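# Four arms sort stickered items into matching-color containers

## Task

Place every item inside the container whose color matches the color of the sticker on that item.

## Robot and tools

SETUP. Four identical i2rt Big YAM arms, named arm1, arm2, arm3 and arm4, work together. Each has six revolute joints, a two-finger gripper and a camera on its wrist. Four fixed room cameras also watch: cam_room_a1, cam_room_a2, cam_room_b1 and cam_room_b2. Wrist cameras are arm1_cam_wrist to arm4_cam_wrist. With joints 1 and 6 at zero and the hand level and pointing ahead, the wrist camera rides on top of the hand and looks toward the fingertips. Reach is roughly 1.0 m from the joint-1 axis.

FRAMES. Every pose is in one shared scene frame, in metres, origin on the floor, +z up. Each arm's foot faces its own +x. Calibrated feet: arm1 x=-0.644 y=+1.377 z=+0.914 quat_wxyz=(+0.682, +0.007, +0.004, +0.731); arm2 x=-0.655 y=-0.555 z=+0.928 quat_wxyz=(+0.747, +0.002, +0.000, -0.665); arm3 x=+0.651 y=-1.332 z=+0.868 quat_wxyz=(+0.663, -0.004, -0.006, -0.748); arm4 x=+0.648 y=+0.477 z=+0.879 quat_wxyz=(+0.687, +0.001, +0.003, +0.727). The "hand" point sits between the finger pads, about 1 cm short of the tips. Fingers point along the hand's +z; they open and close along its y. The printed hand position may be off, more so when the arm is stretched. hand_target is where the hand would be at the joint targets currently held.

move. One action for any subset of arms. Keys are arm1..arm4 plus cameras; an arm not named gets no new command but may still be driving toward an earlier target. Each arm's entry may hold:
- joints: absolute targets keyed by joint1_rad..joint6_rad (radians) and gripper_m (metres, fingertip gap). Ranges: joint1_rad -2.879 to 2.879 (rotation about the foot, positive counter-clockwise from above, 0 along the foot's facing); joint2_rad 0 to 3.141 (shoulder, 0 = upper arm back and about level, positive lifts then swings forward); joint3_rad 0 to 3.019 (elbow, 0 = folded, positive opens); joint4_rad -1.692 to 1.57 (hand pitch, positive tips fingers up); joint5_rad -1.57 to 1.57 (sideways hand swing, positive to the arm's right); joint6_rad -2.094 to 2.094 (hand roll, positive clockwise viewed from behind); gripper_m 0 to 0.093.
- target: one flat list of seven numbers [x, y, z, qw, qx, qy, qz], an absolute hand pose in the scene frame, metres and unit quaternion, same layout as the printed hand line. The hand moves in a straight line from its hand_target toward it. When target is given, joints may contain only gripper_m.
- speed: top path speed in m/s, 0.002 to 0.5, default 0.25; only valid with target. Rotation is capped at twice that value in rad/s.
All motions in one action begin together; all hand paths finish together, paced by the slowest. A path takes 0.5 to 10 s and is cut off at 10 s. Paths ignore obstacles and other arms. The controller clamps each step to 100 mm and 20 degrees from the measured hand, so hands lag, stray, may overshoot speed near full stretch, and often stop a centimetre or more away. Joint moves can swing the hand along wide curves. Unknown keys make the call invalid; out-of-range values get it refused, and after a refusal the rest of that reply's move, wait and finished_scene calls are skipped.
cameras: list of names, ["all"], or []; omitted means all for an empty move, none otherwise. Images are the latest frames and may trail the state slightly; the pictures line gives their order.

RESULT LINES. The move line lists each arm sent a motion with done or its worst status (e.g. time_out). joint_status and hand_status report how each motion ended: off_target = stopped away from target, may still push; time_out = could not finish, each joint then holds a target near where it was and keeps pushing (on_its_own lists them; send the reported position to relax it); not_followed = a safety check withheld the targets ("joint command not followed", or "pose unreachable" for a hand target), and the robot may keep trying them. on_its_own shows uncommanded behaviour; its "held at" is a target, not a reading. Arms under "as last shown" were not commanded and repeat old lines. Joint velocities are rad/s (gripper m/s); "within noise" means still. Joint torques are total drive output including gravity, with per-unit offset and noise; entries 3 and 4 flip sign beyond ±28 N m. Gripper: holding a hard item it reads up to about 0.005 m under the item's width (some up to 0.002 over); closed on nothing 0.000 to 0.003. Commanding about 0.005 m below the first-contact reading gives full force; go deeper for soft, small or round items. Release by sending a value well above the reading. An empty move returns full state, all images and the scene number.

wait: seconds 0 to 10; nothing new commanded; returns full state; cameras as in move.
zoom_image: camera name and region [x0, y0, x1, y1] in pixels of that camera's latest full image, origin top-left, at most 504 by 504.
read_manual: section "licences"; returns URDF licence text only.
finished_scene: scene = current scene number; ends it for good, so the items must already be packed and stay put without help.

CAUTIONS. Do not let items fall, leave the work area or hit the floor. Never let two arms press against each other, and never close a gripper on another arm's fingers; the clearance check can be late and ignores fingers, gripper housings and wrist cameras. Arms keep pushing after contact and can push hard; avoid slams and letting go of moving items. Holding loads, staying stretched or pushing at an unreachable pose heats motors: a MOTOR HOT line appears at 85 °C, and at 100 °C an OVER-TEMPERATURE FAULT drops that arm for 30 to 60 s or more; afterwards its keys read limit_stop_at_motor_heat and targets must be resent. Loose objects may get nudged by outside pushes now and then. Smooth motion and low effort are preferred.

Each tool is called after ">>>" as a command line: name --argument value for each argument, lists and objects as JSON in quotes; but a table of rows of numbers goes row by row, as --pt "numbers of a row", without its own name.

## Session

>>> move

Scene clock: 0.00 s.
Joint torques (N m): no reading
Motor temperatures (°C): arm1=[21 23 27 23 21 21 21] | arm2=[23 24 26 22 22 20 23] | arm3=[24 23 24 23 24 23 23] | arm4=[22 22 24 22 24 21 24]
Heat: arm1: hottest joint3_rad 27 °C; arm2: hottest joint3_rad 26 °C; arm3: hottest joint1_rad 24 °C; arm4: hottest joint3_rad 24 °C.
Joint velocities: within noise
arm1.joint_positions: joint1_rad=-0.168 joint2_rad=+0.560 joint3_rad=+1.361 joint4_rad=-1.410 joint5_rad=+0.240 joint6_rad=+0.692 gripper_m=+0.09396
arm1.joint_status: not commanded
arm1.hand: x=-0.5745 y=+1.5715 z=+1.4388 quat_wxyz=(-0.303, +0.280, -0.837, -0.359) (m; scene frame)
arm1.hand_target: x=-0.5746 y=+1.5689 z=+1.4515 quat_wxyz=(-0.308, +0.276, -0.832, -0.370) (m; scene frame)
arm1.hand_status: not commanded
arm2.joint_positions: joint1_rad=+0.198 joint2_rad=+0.483 joint3_rad=+1.641 joint4_rad=-1.210 joint5_rad=-0.086 joint6_rad=-0.484 gripper_m=+0.09396
arm2.joint_status: not commanded
arm2.hand: x=-0.6069 y=-0.6635 z=+1.6316 quat_wxyz=(-0.468, -0.246, -0.683, +0.505) (m; scene frame)
arm2.hand_target: x=-0.6088 y=-0.6576 z=+1.6378 quat_wxyz=(-0.472, -0.244, -0.677, +0.510) (m; scene frame)
arm2.hand_status: not commanded
arm3.joint_positions: joint1_rad=+0.130 joint2_rad=+0.645 joint3_rad=+1.695 joint4_rad=-1.138 joint5_rad=+0.075 joint6_rad=+0.392 gripper_m=+0.09396
arm3.joint_status: not commanded
arm3.hand: x=+0.6386 y=-1.5165 z=+1.5921 quat_wxyz=(-0.552, -0.621, -0.389, +0.398) (m; scene frame)
arm3.hand_target: x=+0.6385 y=-1.5116 z=+1.6003 quat_wxyz=(-0.558, -0.615, -0.384, +0.402) (m; scene frame)
arm3.hand_status: not commanded
arm4.joint_positions: joint1_rad=+0.147 joint2_rad=+0.437 joint3_rad=+1.709 joint4_rad=-1.566 joint5_rad=+0.245 joint6_rad=+0.670 gripper_m=+0.09396
arm4.joint_status: not commanded
arm4.hand: x=+0.6820 y=+0.5376 z=+1.5262 quat_wxyz=(-0.292, +0.355, -0.719, -0.522) (m; scene frame)
arm4.hand_target: x=+0.6829 y=+0.5336 z=+1.5314 quat_wxyz=(-0.294, +0.352, -0.714, -0.529) (m; scene frame)
arm4.hand_status: not commanded
pictures: arm1_cam_wrist, arm2_cam_wrist, arm3_cam_wrist, arm4_cam_wrist, cam_room_a1, cam_room_a2, cam_room_b1, cam_room_b2
Images, in order (width x height): arm1_cam_wrist 672x504, arm2_cam_wrist 672x504, arm3_cam_wrist 672x504, arm4_cam_wrist 672x504, cam_room_a1 672x504, cam_room_a2 672x504, cam_room_b1 672x504, cam_room_b2 672x504.

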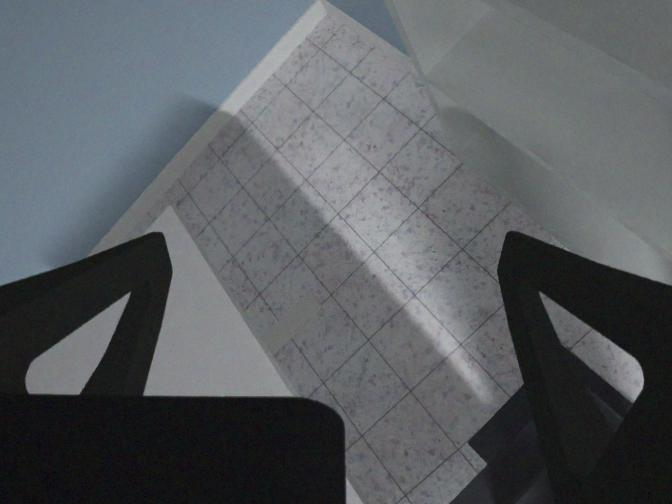

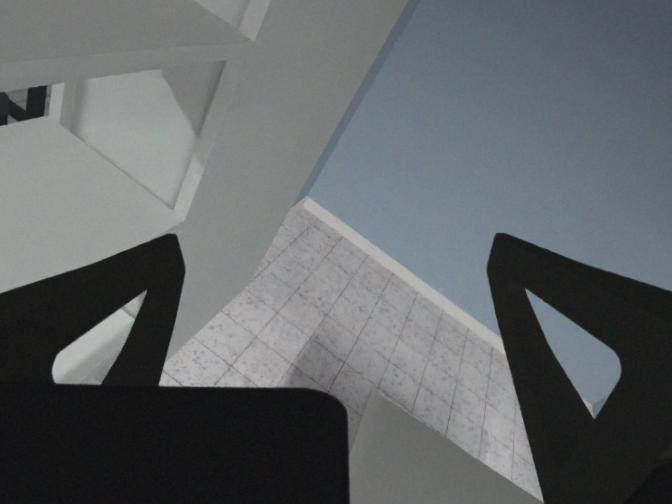

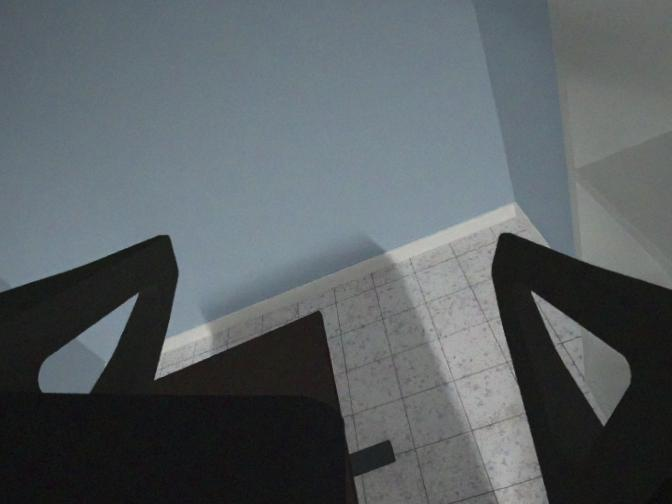

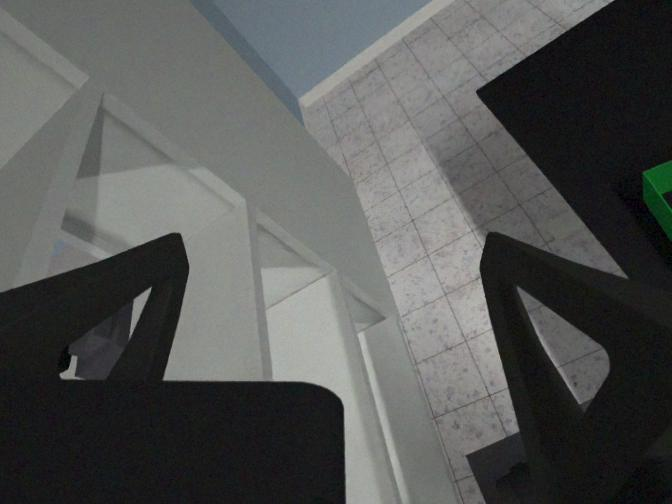

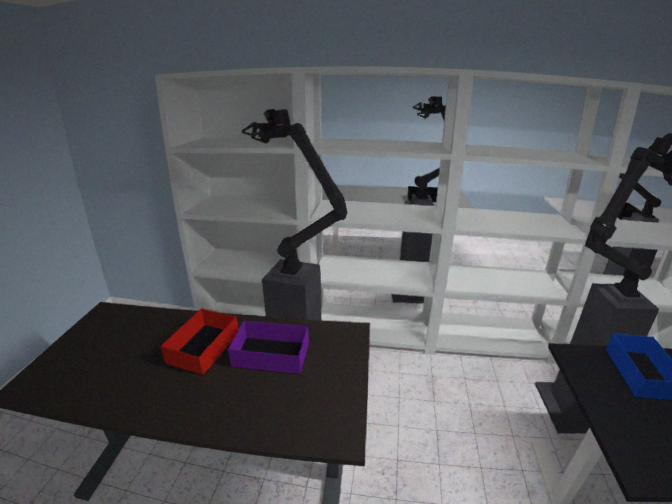

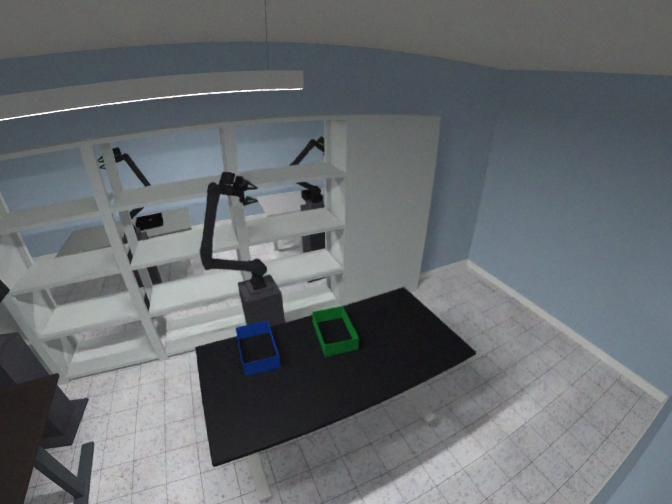

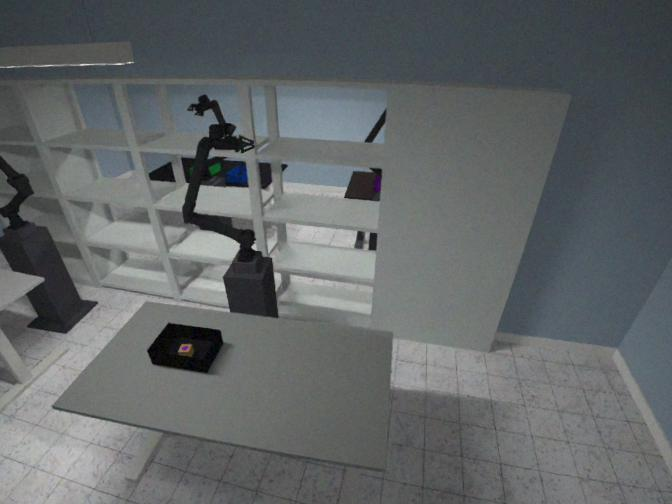

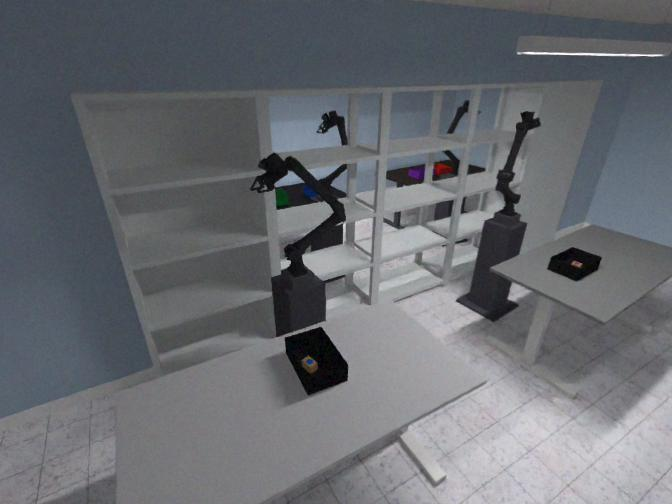

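>>> move --arm1 '{"joints": {"joint1_rad": 1.6, "joint2_rad": 1.25, "joint3_rad": 1.21, "joint4_rad": -0.9, "joint5_rad": 0, "joint6_rad": 0}}' --arm2 '{"joints": {"joint1_rad": -1.75, "joint2_rad": 1.25, "joint3_rad": 1.21, "joint4_rad": -0.9, "joint5_rad": 0, "joint6_rad": 0}}' --arm3 '{"joints": {"joint1_rad": 1.35, "joint2_rad": 1.25, "joint3_rad": 1.21, "joint4_rad": -0.9, "joint5_rad": 0, "joint6_rad": 0}}' --arm4 '{"joints": {"joint1_rad": -1.4, "joint2_rad": 1.25, "joint3_rad": 1.21, "joint4_rad": -0.9, "joint5_rad": 0, "joint6_rad": 0}}' --cameras '["arm1_cam_wrist", "arm2_cam_wrist", "arm3_cam_wrist", "arm4_cam_wrist"]'

Scene clock: 14.83 s.
Joint torques (N m): arm1=[-2.26 -9.17 12.51 1.92 0.09 -0.07] | arm2=[1.26 -12.86 13.27 2.11 -0.07 0.19] | arm3=[1.79 -9.93 11.97 1.2 0.13 -0.11] | arm4=[1.08 -12.28 11.62 1.29 0.08 -0.08]
Motor temperatures (°C): arm1=[21 24 29 23 21 21 21] | arm2=[23 24 27 22 22 20 23] | arm3=[24 23 25 23 24 23 23] | arm4=[22 22 25 22 24 21 24]
Heat: arm1: hottest joint3_rad 29 °C; arm2: hottest joint3_rad 27 °C; arm3: hottest joint3_rad 25 °C; arm4: hottest joint3_rad 25 °C.
move: arm1 done; arm2 done; arm3 done; arm4 done
Joint velocities: within noise
arm1.joint_positions: joint1_rad=+1.603 joint2_rad=+1.268 joint3_rad=+1.198 joint4_rad=-0.912 joint5_rad=-0.002 joint6_rad=+0.007 gripper_m=+0.09399
arm1.joint_status: all done
arm1.hand: x=-1.1281 y=+1.3271 z=+1.2022 quat_wxyz=(+0.015, +0.954, +0.046, -0.297) (m; scene frame)
arm1.hand_target: x=-1.1303 y=+1.3287 z=+1.2189 quat_wxyz=(+0.014, +0.947, +0.047, -0.317) (m; scene frame)
arm1.hand_status: not commanded
arm2.joint_positions: joint1_rad=-1.756 joint2_rad=+1.262 joint3_rad=+1.189 joint4_rad=-0.905 joint5_rad=+0.001 joint6_rad=-0.012 gripper_m=+0.09398
arm2.joint_status: all done
arm2.hand: x=-1.1442 y=-0.5220 z=+1.2074 quat_wxyz=(+0.014, -0.956, +0.027, +0.291) (m; scene frame)
arm2.hand_target: x=-1.1483 y=-0.5249 z=+1.2249 quat_wxyz=(+0.011, -0.950, +0.029, +0.309) (m; scene frame)
arm2.hand_status: not commanded
arm3.joint_positions: joint1_rad=+1.343 joint2_rad=+1.240 joint3_rad=+1.181 joint4_rad=-0.901 joint5_rad=-0.003 joint6_rad=+0.007 gripper_m=+0.09398
arm3.joint_status: all done
arm3.hand: x=+1.1070 y=-1.4935 z=+1.1570 quat_wxyz=(-0.298, -0.166, -0.938, +0.056) (m; scene frame)
arm3.hand_target: x=+1.1156 y=-1.4932 z=+1.1677 quat_wxyz=(-0.307, -0.159, -0.936, +0.059) (m; scene frame)
arm3.hand_status: not commanded
arm4.joint_positions: joint1_rad=-1.405 joint2_rad=+1.265 joint3_rad=+1.174 joint4_rad=-0.913 joint5_rad=+0.000 joint6_rad=+0.014 gripper_m=+0.09398
arm4.joint_status: all done
arm4.hand: x=+1.1223 y=+0.5847 z=+1.1464 quat_wxyz=(-0.275, +0.100, -0.956, -0.031) (m; scene frame)
arm4.hand_target: x=+1.1303 y=+0.5891 z=+1.1739 quat_wxyz=(-0.306, +0.108, -0.945, -0.034) (m; scene frame)
arm4.hand_status: not commanded
pictures: arm1_cam_wrist, arm2_cam_wrist, arm3_cam_wrist, arm4_cam_wrist
Images, in order (width x height): arm1_cam_wrist 672x504, arm2_cam_wrist 672x504, arm3_cam_wrist 672x504, arm4_cam_wrist 672x504.

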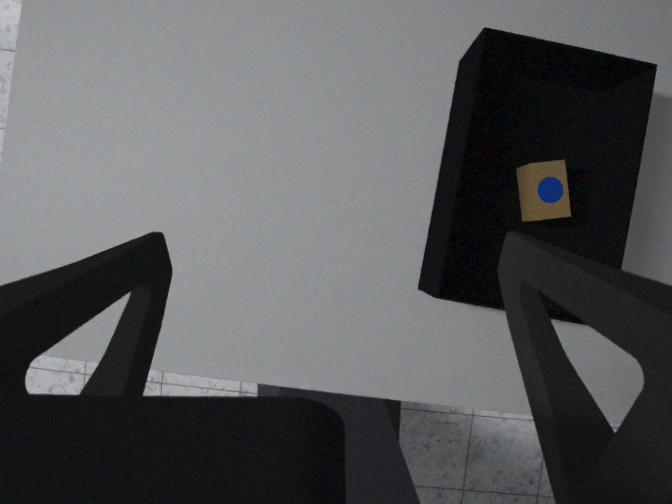

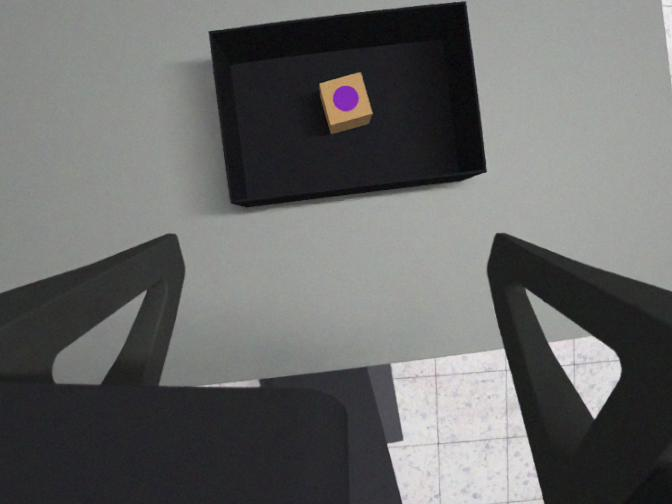

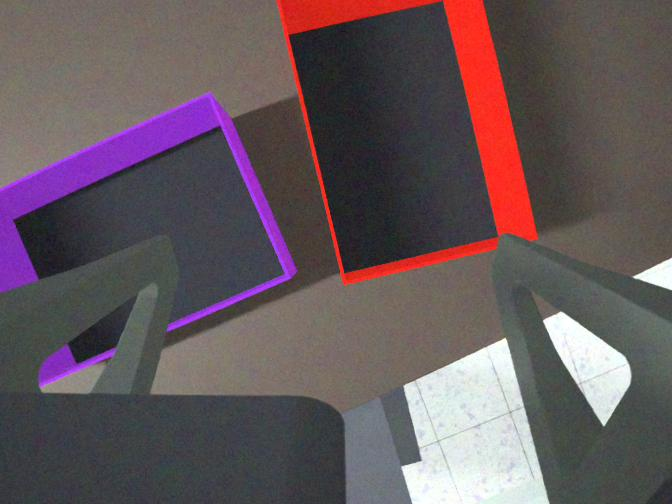

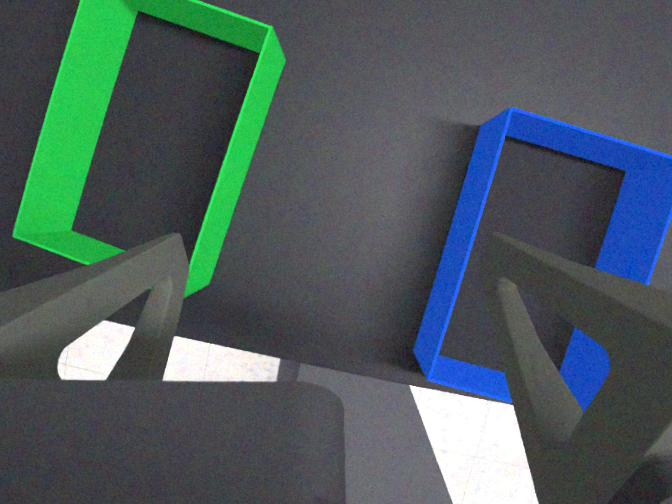

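>>> move --arm1 '{"target": [-1.216, 1.567, 0.88, -0.0222, -0.9711, -0.1004, 0.2153], "speed": 0.3}' --arm2 '{"target": [-1.293, -0.500, 0.88, -0.0207, -0.9718, -0.0935, 0.2154], "speed": 0.3}' --arm3 '{"joints": {"joint1_rad": -1.99, "joint2_rad": 0.88, "joint3_rad": 0.83, "joint4_rad": -0.82, "joint5_rad": 0, "joint6_rad": 0}}' --arm4 '{"joints": {"joint1_rad": 0.92, "joint2_rad": 0.88, "joint3_rad": 0.83, "joint4_rad": -0.82, "joint5_rad": 0, "joint6_rad": 0}}' --cameras '["arm1_cam_wrist", "arm2_cam_wrist"]'

Scene clock: 44.80 s.
Joint torques (N m): arm1=[-1.79 -15.21 12.16 1.4 -0.25 -0.05] | arm2=[0.03 -19.55 12.18 2.04 -0.32 -0.08] | arm3=[0.79 -5.3 9.06 1.46 -0.06 -0.1] | arm4=[0.85 -4.84 9.39 1.48 0.13 -0.07]
Motor temperatures (°C): arm1=[21 24 32 23 21 21 21] | arm2=[23 24 31 22 22 20 23] | arm3=[24 23 27 23 24 23 23] | arm4=[22 23 33 22 24 21 24]
Heat: arm1: hottest joint3_rad 32 °C; arm2: hottest joint3_rad 31 °C; arm3: hottest joint3_rad 27 °C; arm4: hottest joint3_rad 33 °C.
move: arm1 off_target; arm2 off_target; arm3 done; arm4 done
Joint velocities: within noise
arm1.joint_positions: joint1_rad=+1.116 joint2_rad=+1.998 joint3_rad=+1.186 joint4_rad=-0.469 joint5_rad=-0.232 joint6_rad=-0.540 gripper_m=+0.09399
arm1.joint_status: not commanded
arm1.hand: x=-1.1894 y=+1.5568 z=+0.8615 quat_wxyz=(+0.037, +0.977, +0.093, -0.187) (m; scene frame)
arm1.hand_target: x=-1.2146 y=+1.5665 z=+0.8811 quat_wxyz=(+0.022, +0.971, +0.100, -0.215) (m; scene frame)
arm1.hand_status: off_target (0.034 m and 3.8 deg from the pose sent, 0.411 m and 11.4 deg at the start)
arm2.joint_positions: joint1_rad=-1.800 joint2_rad=+2.038 joint3_rad=+1.265 joint4_rad=-0.426 joint5_rad=-0.129 joint6_rad=-0.269 gripper_m=+0.09398
arm2.joint_status: not commanded
arm2.hand: x=-1.2687 y=-0.5077 z=+0.8704 quat_wxyz=(-0.026, -0.977, -0.089, +0.192) (m; scene frame)
arm2.hand_target: x=-1.2917 y=-0.4999 z=+0.8808 quat_wxyz=(-0.020, -0.972, -0.093, +0.215) (m; scene frame)
arm2.hand_status: off_target (0.027 m and 2.9 deg from the pose sent, 0.360 m and 16.8 deg at the start)
arm3.joint_positions: joint1_rad=-1.982 joint2_rad=+0.882 joint3_rad=+0.836 joint4_rad=-0.825 joint5_rad=+0.002 joint6_rad=+0.005 gripper_m=+0.09402
arm3.joint_status: all done
arm3.hand: x=+0.3292 y=-1.1381 z=+1.1250 quat_wxyz=(+0.084, -0.906, +0.252, +0.329) (m; scene frame)
arm3.hand_target: x=+0.3311 y=-1.1359 z=+1.1231 quat_wxyz=(+0.085, -0.906, +0.253, +0.329) (m; scene frame)
arm3.hand_status: not commanded
arm4.joint_positions: joint1_rad=+0.920 joint2_rad=+0.880 joint3_rad=+0.828 joint4_rad=-0.831 joint5_rad=-0.001 joint6_rad=+0.012 gripper_m=+0.09401
arm4.joint_status: all done
arm4.hand: x=+0.3423 y=+0.6859 z=+1.1357 quat_wxyz=(-0.094, +0.898, -0.282, -0.325) (m; scene frame)
arm4.hand_target: x=+0.3404 y=+0.6875 z=+1.1384 quat_wxyz=(-0.098, +0.897, -0.276, -0.330) (m; scene frame)
arm4.hand_status: not commanded
pictures: arm1_cam_wrist, arm2_cam_wrist
Images, in order (width x height): arm1_cam_wrist 672x504, arm2_cam_wrist 672x504.

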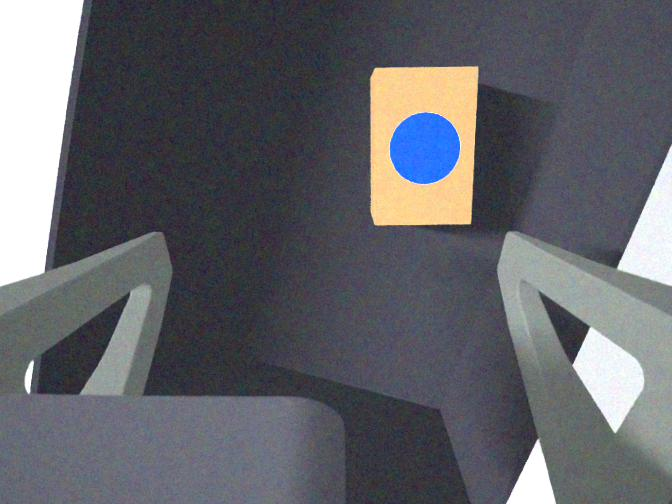

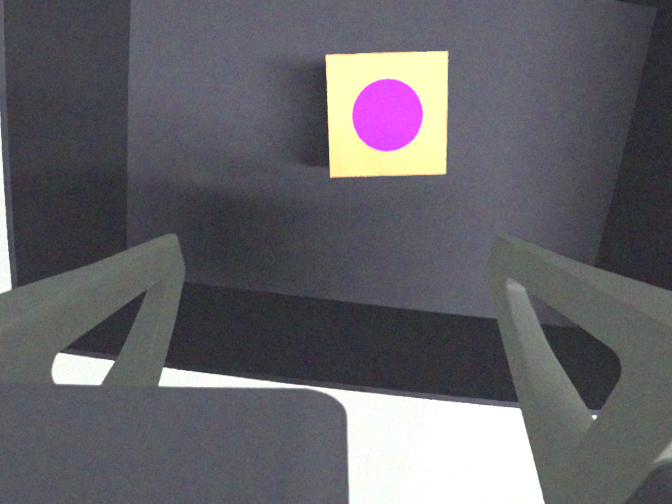

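>>> move --arm1 '{"target": [-1.245, 1.600, 0.76, -0.0222, -0.9711, -0.1004, 0.2153], "speed": 0.15}' --arm2 '{"target": [-1.330, -0.484, 0.75, -0.0207, -0.9718, -0.0935, 0.2154], "speed": 0.15}' --cameras '["arm1_cam_wrist", "arm2_cam_wrist"]'

Scene clock: 65.97 s.
Joint torques (N m): arm1=[-3.19 -16.91 10.47 1.48 -0.13 -0.09] | arm2=[0.09 -21.13 10.77 2.15 -0.32 -0.07] | arm3=[0.73 -5.13 9.05 1.51 -0.06 -0.11] | arm4=[0.97 -4.78 9.43 1.35 0.11 -0.06]
Motor temperatures (°C): arm1=[21 25 33 23 21 21 21] | arm2=[23 25 32 22 22 20 23] | arm3=[24 23 28 23 24 23 23] | arm4=[22 22 32 22 24 21 24]
Heat: arm1: hottest joint3_rad 33 °C; arm2: hottest joint3_rad 32 °C; arm3: hottest joint3_rad 28 °C; arm4: hottest joint3_rad 32 °C.
move: arm1 off_target; arm2 off_target
Joint velocities: within noise
arm1.joint_positions: joint1_rad=+1.097 joint2_rad=+2.291 joint3_rad=+1.332 joint4_rad=-0.318 joint5_rad=-0.247 joint6_rad=-0.573 gripper_m=+0.09398
arm1.joint_status: not commanded
arm1.hand: x=-1.2249 y=+1.5806 z=+0.7509 quat_wxyz=(+0.037, +0.975, +0.101, -0.193) (m; scene frame)
arm1.hand_target: x=-1.2438 y=+1.5997 z=+0.7609 quat_wxyz=(+0.022, +0.971, +0.100, -0.215) (m; scene frame)
arm1.hand_status: off_target (0.029 m and 3.1 deg from the pose sent, 0.123 m and 3.8 deg at the start)
arm2.joint_positions: joint1_rad=-1.818 joint2_rad=+2.346 joint3_rad=+1.430 joint4_rad=-0.272 joint5_rad=-0.137 joint6_rad=-0.286 gripper_m=+0.09398
arm2.joint_status: not commanded
arm2.hand: x=-1.3117 y=-0.4918 z=+0.7513 quat_wxyz=(-0.025, -0.976, -0.089, +0.199) (m; scene frame)
arm2.hand_target: x=-1.3291 y=-0.4840 z=+0.7507 quat_wxyz=(-0.020, -0.972, -0.094, +0.215) (m; scene frame)
arm2.hand_status: off_target (0.020 m and 2.1 deg from the pose sent, 0.137 m and 2.9 deg at the start)
arm3, arm4: as last shown
pictures: arm1_cam_wrist, arm2_cam_wrist
Images, in order (width x height): arm1_cam_wrist 672x504, arm2_cam_wrist 672x504.

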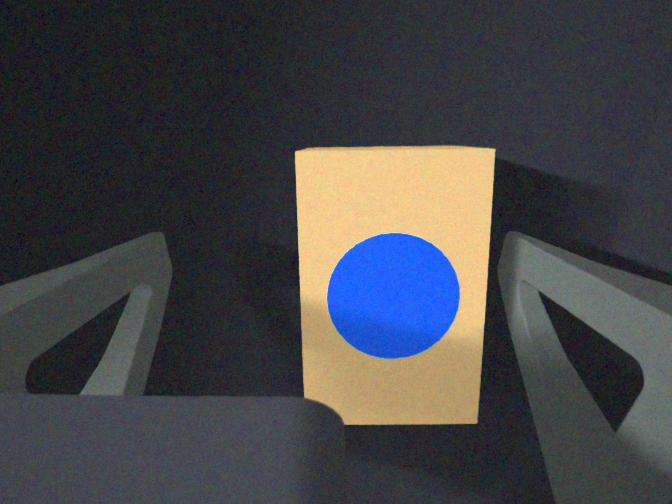

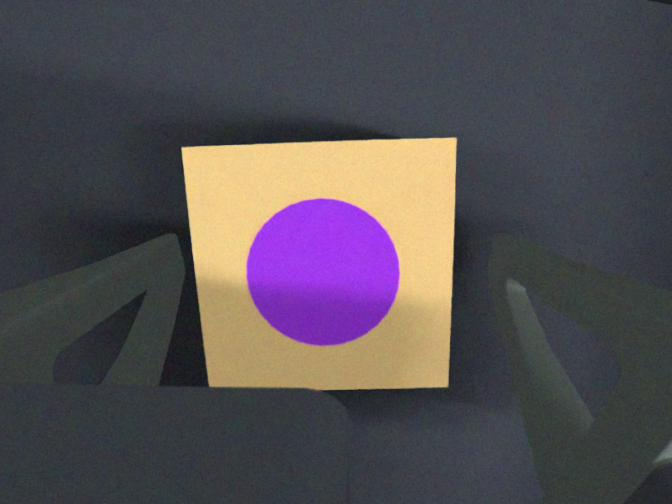

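>>> move --arm1 '{"joints": {"gripper_m": 0.03}}' --arm2 '{"joints": {"gripper_m": 0.03}}' --cameras '["arm1_cam_wrist", "arm2_cam_wrist"]'

Scene clock: 72.47 s.
Joint torques (N m): arm1=[-2.08 -16.56 10.36 1.55 -0.16 -0.05] | arm2=[-0.15 -21.25 10.62 2.13 -0.28 -0.06] | arm3=[0.62 -5.42 9.06 1.48 -0.06 -0.1] | arm4=[0.5 -4.66 9.28 1.43 0.11 -0.08]
Motor temperatures (°C): arm1=[21 25 33 23 21 21 21] | arm2=[23 26 32 22 22 20 23] | arm3=[24 23 29 23 24 23 23] | arm4=[22 22 32 22 24 21 24]
Heat: arm1: hottest joint3_rad 33 °C; arm2: hottest joint3_rad 32 °C; arm3: hottest joint3_rad 29 °C; arm4: hottest joint3_rad 32 °C.
move: arm1 off_target; arm2 off_target
Joint velocities: within noise
arm1.joint_positions: joint1_rad=+1.091 joint2_rad=+2.291 joint3_rad=+1.333 joint4_rad=-0.317 joint5_rad=-0.247 joint6_rad=-0.574 gripper_m=+0.04389
arm1.joint_status: gripper_m off_target (ended at +0.04392, target +0.03000)
arm1.hand: x=-1.2244 y=+1.5844 z=+0.7512 quat_wxyz=(+0.036, +0.975, +0.099, -0.194) (m; scene frame)
arm1.hand_target: x=-1.2438 y=+1.5996 z=+0.7609 quat_wxyz=(+0.022, +0.971, +0.100, -0.215) (m; scene frame)
arm1.hand_status: not commanded
arm2.joint_positions: joint1_rad=-1.818 joint2_rad=+2.346 joint3_rad=+1.432 joint4_rad=-0.271 joint5_rad=-0.138 joint6_rad=-0.288 gripper_m=+0.05298
arm2.joint_status: gripper_m off_target (ended at +0.05302, target +0.03000)
arm2.hand: x=-1.3126 y=-0.4919 z=+0.7518 quat_wxyz=(-0.025, -0.975, -0.090, +0.200) (m; scene frame)
arm2.hand_target: x=-1.3291 y=-0.4840 z=+0.7507 quat_wxyz=(-0.020, -0.972, -0.093, +0.215) (m; scene frame)
arm2.hand_status: not commanded
arm3, arm4: as last shown
pictures: arm1_cam_wrist, arm2_cam_wrist
Images, in order (width x height): arm1_cam_wrist 672x504, arm2_cam_wrist 672x504.

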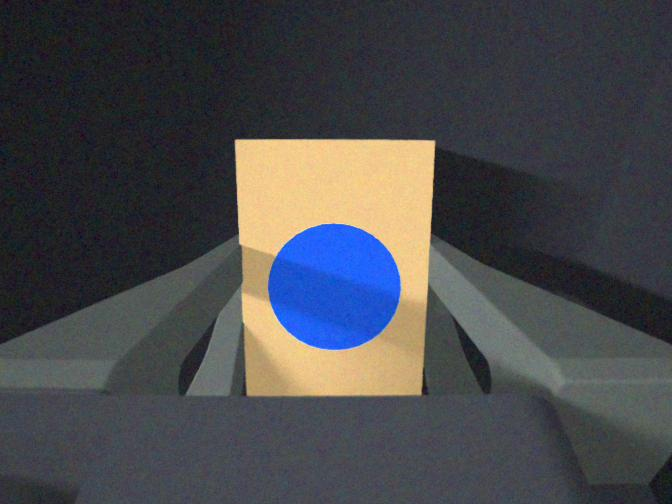

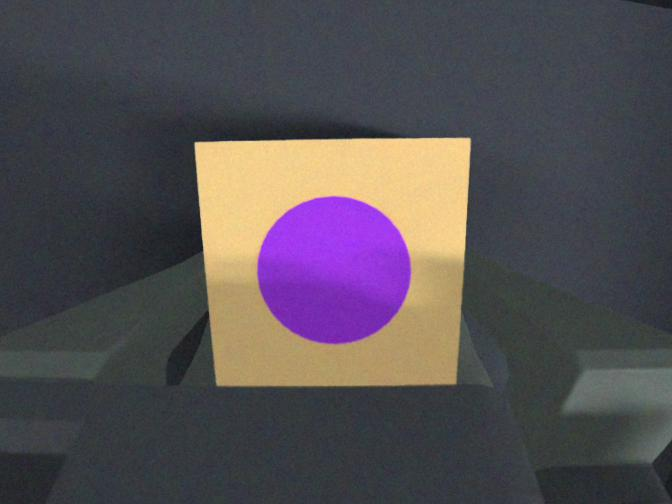

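>>> move --arm1 '{"target": [-1.20, 1.575, 0.92, -0.0222, -0.9711, -0.1004, 0.2153], "speed": 0.3}' --arm2 '{"target": [-1.275, -0.490, 0.92, -0.0207, -0.9718, -0.0935, 0.2154], "speed": 0.3}' --cameras '[]'

>>> move --arm1 '{"joints": {"joint1_rad": -2.25, "joint2_rad": 0.906, "joint3_rad": 0.80, "joint4_rad": -1.08, "joint5_rad": 0, "joint6_rad": 0}}' --arm2 '{"joints": {"joint1_rad": 0.924, "joint2_rad": 0.906, "joint3_rad": 0.80, "joint4_rad": -1.06, "joint5_rad": 0, "joint6_rad": 0}}' --cameras '["arm1_cam_wrist", "arm2_cam_wrist"]'

Scene clock: 86.00 s.
Joint torques (N m): arm1=[-1.32 -14.39 9.17 0.54 -0.07 0.05] | arm2=[-0.15 -18.67 8.54 1.18 -0.31 -0.09] | arm3=[0.79 -5.36 9.07 1.51 -0.07 -0.1] | arm4=[0.85 -4.6 9.32 1.51 0.11 -0.07]
Motor temperatures (°C): arm1=[21 25 33 23 21 21 22] | arm2=[23 27 33 22 22 20 23] | arm3=[24 23 29 23 24 23 23] | arm4=[22 22 32 22 24 21 24]
Heat: arm1: hottest joint3_rad 33 °C; arm2: hottest joint3_rad 33 °C; arm3: hottest joint3_rad 29 °C; arm4: hottest joint3_rad 32 °C.
move: arm1 done; arm2 off_target
Joint velocities: within noise
arm1.joint_positions: joint1_rad=+1.091 joint2_rad=+1.900 joint3_rad=+1.219 joint4_rad=-0.528 joint5_rad=-0.245 joint6_rad=-0.574 gripper_m=+0.04388
arm1.joint_status: not commanded
arm1.hand: x=-1.2014 y=+1.5756 z=+0.9243 quat_wxyz=(+0.019, +0.970, +0.102, -0.222) (m; scene frame)
arm1.hand_target: x=-1.2000 y=+1.5749 z=+0.9200 quat_wxyz=(+0.022, +0.971, +0.100, -0.215) (m; scene frame)
arm1.hand_status: done (0.005 m and 0.8 deg from the pose sent, 0.171 m and 3.0 deg at the start)
arm2.joint_positions: joint1_rad=-1.821 joint2_rad=+1.935 joint3_rad=+1.284 joint4_rad=-0.465 joint5_rad=-0.140 joint6_rad=-0.289 gripper_m=+0.05298
arm2.joint_status: not commanded
arm2.hand: x=-1.2837 y=-0.4947 z=+0.9361 quat_wxyz=(-0.018, -0.968, -0.091, +0.233) (m; scene frame)
arm2.hand_target: x=-1.2748 y=-0.4903 z=+0.9203 quat_wxyz=(-0.021, -0.972, -0.093, +0.215) (m; scene frame)
arm2.hand_status: off_target (0.019 m and 2.1 deg from the pose sent, 0.172 m and 1.9 deg at the start)
arm3, arm4: as last shown
pictures: none
No camera images: "cameras" was empty.

Scene clock: 88.47 s.
Joint torques (N m): arm1=[-2.37 -3.49 11.03 0.73 -0.09 0.1] | arm2=[0.91 -6.77 10.25 1.07 0.14 0.19] | arm3=[0.73 -5.3 9.03 1.47 -0.07 -0.1] | arm4=[1.32 -4.66 9.32 1.36 0.11 -0.06]
Motor temperatures (°C): arm1=[21 25 33 23 21 21 22] | arm2=[23 27 32 22 22 20 23] | arm3=[24 23 29 23 24 23 23] | arm4=[22 22 32 22 24 21 24]
Heat: arm1: hottest joint3_rad 33 °C; arm2: hottest joint3_rad 32 °C; arm3: hottest joint3_rad 29 °C; arm4: hottest joint3_rad 32 °C.
move: arm1 done; arm2 done
Joint velocities: within noise
arm1.joint_positions: joint1_rad=-2.246 joint2_rad=+0.920 joint3_rad=+0.801 joint4_rad=-1.070 joint5_rad=+0.002 joint6_rad=-0.007 gripper_m=+0.04387
arm1.joint_status: all done
arm1.hand: x=-0.3804 y=+1.1953 z=+1.1090 quat_wxyz=(-0.173, -0.290, -0.939, +0.059) (m; scene frame)
arm1.hand_target: x=-0.3838 y=+1.1964 z=+1.1117 quat_wxyz=(-0.175, -0.295, -0.938, +0.058) (m; scene frame)
arm1.hand_status: not commanded
arm2.joint_positions: joint1_rad=+0.922 joint2_rad=+0.916 joint3_rad=+0.812 joint4_rad=-1.048 joint5_rad=-0.003 joint6_rad=-0.013 gripper_m=+0.05293
arm2.joint_status: all done
arm2.hand: x=-0.3753 y=-0.7207 z=+1.1363 quat_wxyz=(-0.201, -0.251, -0.945, +0.053) (m; scene frame)
arm2.hand_target: x=-0.3810 y=-0.7173 z=+1.1323 quat_wxyz=(-0.195, -0.257, -0.945, +0.051) (m; scene frame)
arm2.hand_status: not commanded
arm3, arm4: as last shown
pictures: arm1_cam_wrist, arm2_cam_wrist
Images, in order (width x height): arm1_cam_wrist 672x504, arm2_cam_wrist 672x504.

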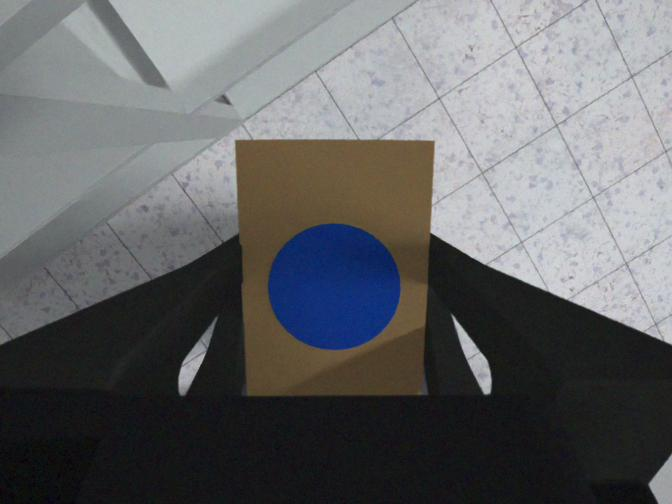

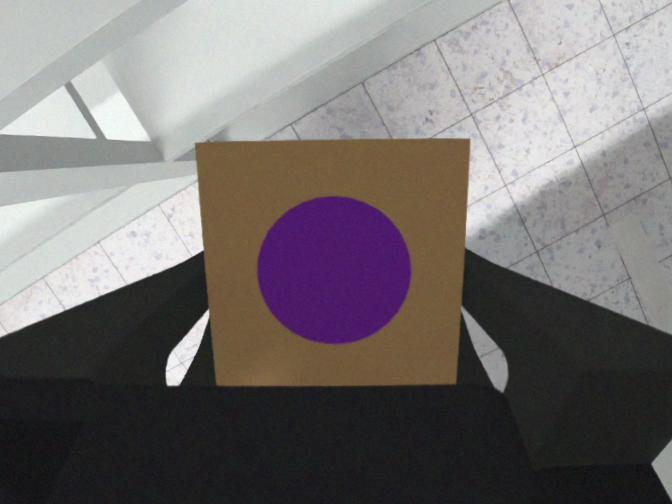

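>>> move --arm1 '{"target": [-0.005, 0.927, 1.07, 0.2146, 0.2930, 0.9293, -0.0677], "speed": 0.3}' --arm2 '{"target": [0.005, -0.943, 1.05, 0.1965, 0.2567, 0.9447, -0.0534], "speed": 0.3}' --cameras '["arm1_cam_wrist", "arm2_cam_wrist"]'

Scene clock: 99.20 s.
Joint torques (N m): arm1=[-3.37 -20.48 17.46 0.7 -0.04 0.1] | arm2=[1.08 -23.65 16.51 0.95 0.14 0.19] | arm3=[0.79 -5.42 9.06 1.52 -0.06 -0.09] | arm4=[1.03 -4.31 9.35 1.51 0.1 -0.08]
Motor temperatures (°C): arm1=[21 25 34 23 21 21 22] | arm2=[23 26 32 22 22 20 24] | arm3=[24 23 29 23 24 23 23] | arm4=[22 22 32 22 24 21 24]
Heat: arm1: hottest joint3_rad 34 °C; arm2: hottest joint3_rad 32 °C; arm3: hottest joint3_rad 29 °C; arm4: hottest joint3_rad 32 °C.
move: arm1 off_target; arm2 off_target
Joint velocities: within noise
arm1.joint_positions: joint1_rad=-2.246 joint2_rad=+2.146 joint3_rad=+2.011 joint4_rad=-1.025 joint5_rad=-0.007 joint6_rad=-0.007 gripper_m=+0.04387
arm1.joint_status: not commanded
arm1.hand: x=-0.0157 y=+0.9434 z=+1.0379 quat_wxyz=(-0.188, -0.288, -0.937, +0.059) (m; scene frame)
arm1.hand_target: x=-0.0069 y=+0.9281 z=+1.0703 quat_wxyz=(-0.215, -0.293, -0.929, +0.068) (m; scene frame)
arm1.hand_status: off_target (0.038 m and 3.4 deg from the pose sent, 0.463 m and 5.0 deg at the start)
arm2.joint_positions: joint1_rad=+0.922 joint2_rad=+2.142 joint3_rad=+1.934 joint4_rad=-0.987 joint5_rad=+0.000 joint6_rad=-0.013 gripper_m=+0.05293
arm2.joint_status: not commanded
arm2.hand: x=-0.0112 y=-0.9354 z=+1.0332 quat_wxyz=(-0.181, -0.252, -0.949, +0.049) (m; scene frame)
arm2.hand_target: x=+0.0038 y=-0.9422 z=+1.0502 quat_wxyz=(-0.197, -0.257, -0.945, +0.053) (m; scene frame)
arm2.hand_status: off_target (0.025 m and 2.0 deg from the pose sent, 0.449 m and 0.9 deg at the start)
arm3, arm4: as last shown
pictures: arm1_cam_wrist, arm2_cam_wrist
Images, in order (width x height): arm1_cam_wrist 672x504, arm2_cam_wrist 672x504.

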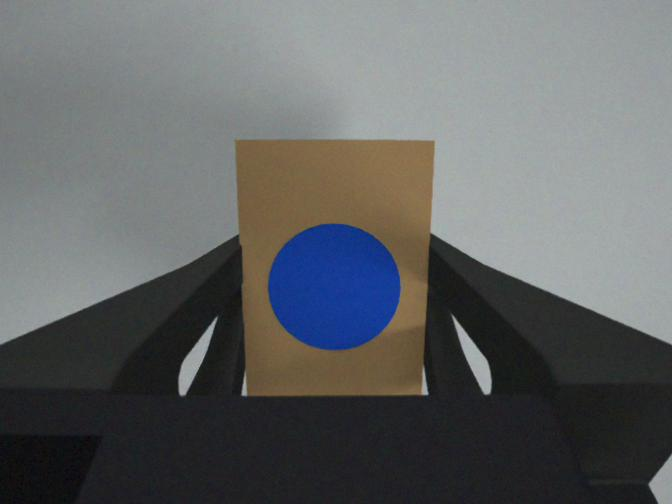

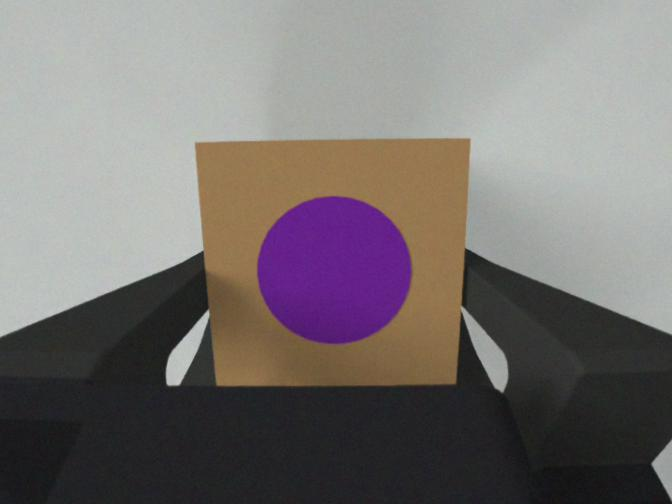

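>>> move --arm1 '{"target": [0.0, 0.922, 1.045, 0.2146, 0.2930, 0.9293, -0.0677], "speed": 0.1}' --arm2 '{"target": [0.005, -0.943, 1.035, 0.2075, 0.2559, 0.9421, -0.0564], "speed": 0.1}' --cameras '[]'

Scene clock: 105.87 s.
Joint torques (N m): arm1=[-3.25 -19.78 16.38 1.87 -0.08 0.07] | arm2=[1.03 -23.88 12.41 2.37 0.14 0.19] | arm3=[0.67 -5.42 9.09 1.5 -0.06 -0.11] | arm4=[0.91 -4.95 9.26 1.47 0.11 -0.06]
Motor temperatures (°C): arm1=[21 25 36 23 21 21 22] | arm2=[23 26 32 22 22 20 24] | arm3=[24 23 30 23 24 23 23] | arm4=[22 22 32 22 24 21 24]
Heat: arm1: hottest joint3_rad 36 °C; arm2: hottest joint3_rad 32 °C; arm3: hottest joint3_rad 30 °C; arm4: hottest joint3_rad 32 °C.
move: arm1 off_target; arm2 done
Joint velocities: within noise
arm1.joint_positions: joint1_rad=-2.247 joint2_rad=+2.168 joint3_rad=+2.011 joint4_rad=-1.012 joint5_rad=-0.007 joint6_rad=-0.007 gripper_m=+0.04387
arm1.joint_status: not commanded
arm1.hand: x=-0.0140 y=+0.9411 z=+1.0224 quat_wxyz=(-0.183, -0.289, -0.938, +0.058) (m; scene frame)
arm1.hand_target: x=-0.0019 y=+0.9231 z=+1.0457 quat_wxyz=(-0.215, -0.293, -0.929, +0.068) (m; scene frame)
arm1.hand_status: off_target (0.033 m and 3.9 deg from the pose sent, 0.027 m and 3.4 deg at the start)
arm2.joint_positions: joint1_rad=+0.922 joint2_rad=+2.142 joint3_rad=+1.934 joint4_rad=-0.951 joint5_rad=+0.000 joint6_rad=-0.013 gripper_m=+0.05293
arm2.joint_status: not commanded
arm2.hand: x=-0.0041 y=-0.9396 z=+1.0366 quat_wxyz=(-0.198, -0.252, -0.946, +0.053) (m; scene frame)
arm2.hand_target: x=+0.0048 y=-0.9428 z=+1.0351 quat_wxyz=(-0.208, -0.256, -0.942, +0.056) (m; scene frame)
arm2.hand_status: done (0.010 m and 1.4 deg from the pose sent, 0.018 m and 3.3 deg at the start)
arm3, arm4: as last shown
pictures: none
No camera images: "cameras" was empty.

>>> move --arm1 '{"joints": {"gripper_m": 0.093}}' --arm2 '{"target": [0.005, -0.943, 1.014, 0.2075, 0.2559, 0.9421, -0.0564], "speed": 0.1}' --cameras '["arm1_cam_wrist"]'

Scene clock: 111.20 s.
Joint torques (N m): arm1=[-2.61 -20.25 16.28 1.72 -0.02 0.07] | arm2=[1.03 -22.83 10.19 2.51 0.14 0.18] | arm3=[0.79 -5.25 9.07 1.48 -0.07 -0.11] | arm4=[1.26 -5.3 9.35 1.44 0.11 -0.08]
Motor temperatures (°C): arm1=[21 25 36 23 21 21 22] | arm2=[23 26 32 22 22 20 24] | arm3=[24 23 30 23 24 23 23] | arm4=[22 22 33 22 24 21 24]
Heat: arm1: hottest joint3_rad 36 °C; arm2: hottest joint3_rad 32 °C; arm3: hottest joint3_rad 30 °C; arm4: hottest joint3_rad 33 °C.
move: arm1 done; arm2 off_target
Joint velocities: within noise
arm1.joint_positions: joint1_rad=-2.247 joint2_rad=+2.168 joint3_rad=+2.011 joint4_rad=-1.012 joint5_rad=-0.008 joint6_rad=-0.007 gripper_m=+0.09296
arm1.joint_status: all done
arm1.hand: x=-0.0140 y=+0.9412 z=+1.0224 quat_wxyz=(-0.183, -0.289, -0.938, +0.058) (m; scene frame)
arm1.hand_target: x=-0.0018 y=+0.9232 z=+1.0457 quat_wxyz=(-0.215, -0.293, -0.929, +0.068) (m; scene frame)
arm1.hand_status: not commanded
arm2.joint_positions: joint1_rad=+0.922 joint2_rad=+2.142 joint3_rad=+1.929 joint4_rad=-0.906 joint5_rad=+0.000 joint6_rad=-0.013 gripper_m=+0.05293
arm2.joint_status: not commanded
arm2.hand: x=+0.0030 y=-0.9439 z=+1.0385 quat_wxyz=(-0.216, -0.251, -0.942, +0.059) (m; scene frame)
arm2.hand_target: x=+0.0042 y=-0.9425 z=+1.0143 quat_wxyz=(-0.207, -0.256, -0.942, +0.056) (m; scene frame)
arm2.hand_status: off_target (0.025 m and 1.2 deg from the pose sent, 0.025 m and 1.4 deg at the start)
arm3, arm4: as last shown
pictures: arm1_cam_wrist
Images, in order (width x height): arm1_cam_wrist 672x504.

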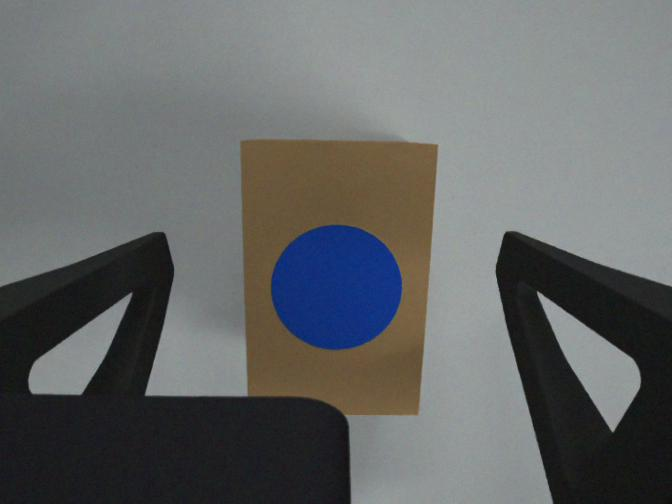

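>>> move --arm1 '{"target": [-0.035, 0.947, 1.09, 0.2146, 0.2930, 0.9293, -0.0677], "speed": 0.2}' --arm2 '{"target": [0.003, -0.942, 0.996, 0.1848, 0.2575, 0.9471, -0.0502], "speed": 0.1}' --cameras '["arm1_cam_wrist"]'

Scene clock: 119.17 s.
Joint torques (N m): arm1=[-2.73 -19.66 11.62 0.92 -0.04 0.08] | arm2=[1.03 -21.77 12.18 0.99 0.1 0.19] | arm3=[0.73 -5.3 9.05 1.54 -0.06 -0.11] | arm4=[0.79 -4.54 9.42 1.37 0.1 -0.09]
Motor temperatures (°C): arm1=[21 26 37 23 21 21 22] | arm2=[23 26 32 22 22 20 24] | arm3=[24 23 30 23 24 23 23] | arm4=[22 22 33 22 24 21 24]
Heat: arm1: hottest joint3_rad 37 °C; arm2: hottest joint3_rad 32 °C; arm3: hottest joint3_rad 30 °C; arm4: hottest joint3_rad 33 °C.
move: arm1 done; arm2 off_target
Joint velocities: within noise
arm1.joint_positions: joint1_rad=-2.247 joint2_rad=+2.037 joint3_rad=+1.942 joint4_rad=-1.011 joint5_rad=-0.008 joint6_rad=-0.007 gripper_m=+0.09296
arm1.joint_status: not commanded
arm1.hand: x=-0.0303 y=+0.9530 z=+1.0857 quat_wxyz=(-0.213, -0.287, -0.931, +0.067) (m; scene frame)
arm1.hand_target: x=-0.0350 y=+0.9470 z=+1.0899 quat_wxyz=(-0.215, -0.293, -0.929, +0.068) (m; scene frame)
arm1.hand_status: done (0.009 m and 0.8 deg from the pose sent, 0.071 m and 3.9 deg at the start)
arm2.joint_positions: joint1_rad=+0.922 joint2_rad=+2.165 joint3_rad=+1.929 joint4_rad=-0.907 joint5_rad=+0.002 joint6_rad=-0.012 gripper_m=+0.05293
arm2.joint_status: not commanded
arm2.hand: x=+0.0022 y=-0.9436 z=+1.0215 quat_wxyz=(-0.205, -0.252, -0.944, +0.056) (m; scene frame)
arm2.hand_target: x=+0.0023 y=-0.9416 z=+0.9964 quat_wxyz=(-0.185, -0.257, -0.947, +0.050) (m; scene frame)
arm2.hand_status: off_target (0.026 m and 2.5 deg from the pose sent, 0.043 m and 3.9 deg at the start)
arm3.joint_positions: joint1_rad=-1.982 joint2_rad=+0.882 joint3_rad=+0.836 joint4_rad=-0.825 joint5_rad=+0.002 joint6_rad=+0.005 gripper_m=+0.09402
arm3.joint_status: not commanded
arm3.hand: x=+0.3292 y=-1.1381 z=+1.1250 quat_wxyz=(+0.084, -0.906, +0.252, +0.329) (m; scene frame)
arm3.hand_target: x=+0.3311 y=-1.1359 z=+1.1231 quat_wxyz=(+0.085, -0.906, +0.253, +0.329) (m; scene frame)
arm3.hand_status: not commanded
arm4.joint_positions: joint1_rad=+0.920 joint2_rad=+0.880 joint3_rad=+0.828 joint4_rad=-0.831 joint5_rad=-0.001 joint6_rad=+0.012 gripper_m=+0.09401
arm4.joint_status: not commanded
arm4.hand: x=+0.3423 y=+0.6859 z=+1.1357 quat_wxyz=(-0.094, +0.898, -0.282, -0.325) (m; scene frame)
arm4.hand_target: x=+0.3404 y=+0.6875 z=+1.1384 quat_wxyz=(-0.098, +0.897, -0.276, -0.330) (m; scene frame)
arm4.hand_status: not commanded
pictures: arm1_cam_wrist
Images, in order (width x height): arm1_cam_wrist 672x504.

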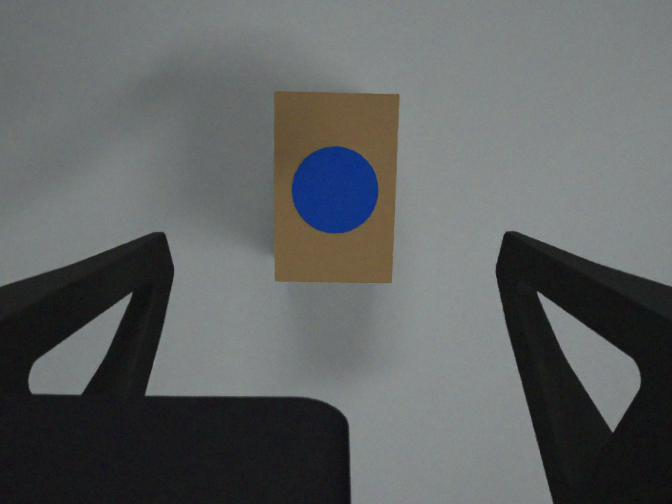

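>>> move --arm1 '{"target": [-0.38, 1.185, 1.09, 0.2146, 0.2930, 0.9293, -0.0677], "speed": 0.3}' --arm2 '{"joints": {"gripper_m": 0.093}}' --arm4 '{"target": [0.027, 0.931, 1.092, 0.1009, -0.8979, 0.2771, 0.3268], "speed": 0.3}' --cameras '["arm2_cam_wrist", "arm4_cam_wrist"]'

Scene clock: 135.10 s.
Joint torques (N m): arm1=[-2.73 -0.73 11.75 0.79 -0.06 -0.04] | arm2=[1.03 -22.42 12.15 1.02 0.1 0.18] | arm3=[0.67 -5.3 9.06 1.51 -0.07 -0.1] | arm4=[0.38 -22.01 12.98 0.7 -0.08 -0.08]
Motor temperatures (°C): arm1=[21 27 35 23 21 21 22] | arm2=[23 26 32 22 22 20 24] | arm3=[24 23 30 23 24 23 23] | arm4=[22 22 33 22 24 21 24]
Heat: arm1: hottest joint3_rad 35 °C; arm2: hottest joint3_rad 32 °C; arm3: hottest joint3_rad 30 °C; arm4: hottest joint3_rad 33 °C.
move: arm1 done; arm2 done; arm4 off_target
Joint velocities: within noise
arm1.joint_positions: joint1_rad=-2.272 joint2_rad=+0.885 joint3_rad=+0.708 joint4_rad=-0.914 joint5_rad=-0.019 joint6_rad=-0.017 gripper_m=+0.09296
arm1.joint_status: not commanded
arm1.hand: x=-0.3779 y=+1.1874 z=+1.0910 quat_wxyz=(-0.221, -0.292, -0.928, +0.069) (m; scene frame)
arm1.hand_target: x=-0.3801 y=+1.1850 z=+1.0899 quat_wxyz=(-0.214, -0.293, -0.929, +0.068) (m; scene frame)
arm1.hand_status: done (0.003 m and 0.8 deg from the pose sent, 0.420 m and 0.8 deg at the start)
arm2.joint_positions: joint1_rad=+0.922 joint2_rad=+2.171 joint3_rad=+1.929 joint4_rad=-0.908 joint5_rad=+0.002 joint6_rad=-0.012 gripper_m=+0.09293
arm2.joint_status: all done
arm2.hand: x=+0.0018 y=-0.9433 z=+1.0168 quat_wxyz=(-0.201, -0.252, -0.945, +0.055) (m; scene frame)
arm2.hand_target: x=+0.0022 y=-0.9415 z=+0.9963 quat_wxyz=(-0.185, -0.257, -0.947, +0.050) (m; scene frame)
arm2.hand_status: not commanded
arm3: as last shown
arm4.joint_positions: joint1_rad=+0.889 joint2_rad=+1.956 joint3_rad=+1.778 joint4_rad=-0.724 joint5_rad=-0.014 joint6_rad=-0.016 gripper_m=+0.09401
arm4.joint_status: not commanded
arm4.hand: x=+0.0352 y=+0.9189 z=+1.0759 quat_wxyz=(-0.095, +0.901, -0.282, -0.315) (m; scene frame)
arm4.hand_target: x=+0.0278 y=+0.9303 z=+1.0923 quat_wxyz=(-0.101, +0.898, -0.277, -0.327) (m; scene frame)
arm4.hand_status: off_target (0.022 m and 1.6 deg from the pose sent, 0.402 m and 0.9 deg at the start)
pictures: arm2_cam_wrist, arm4_cam_wrist
Images, in order (width x height): arm2_cam_wrist 672x504, arm4_cam_wrist 672x504.

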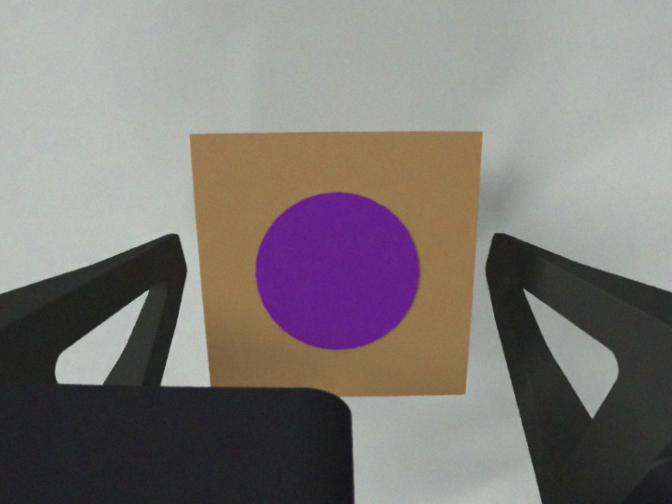

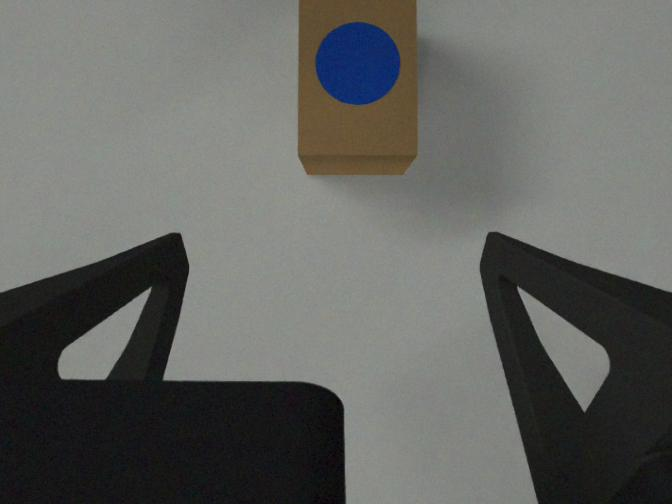

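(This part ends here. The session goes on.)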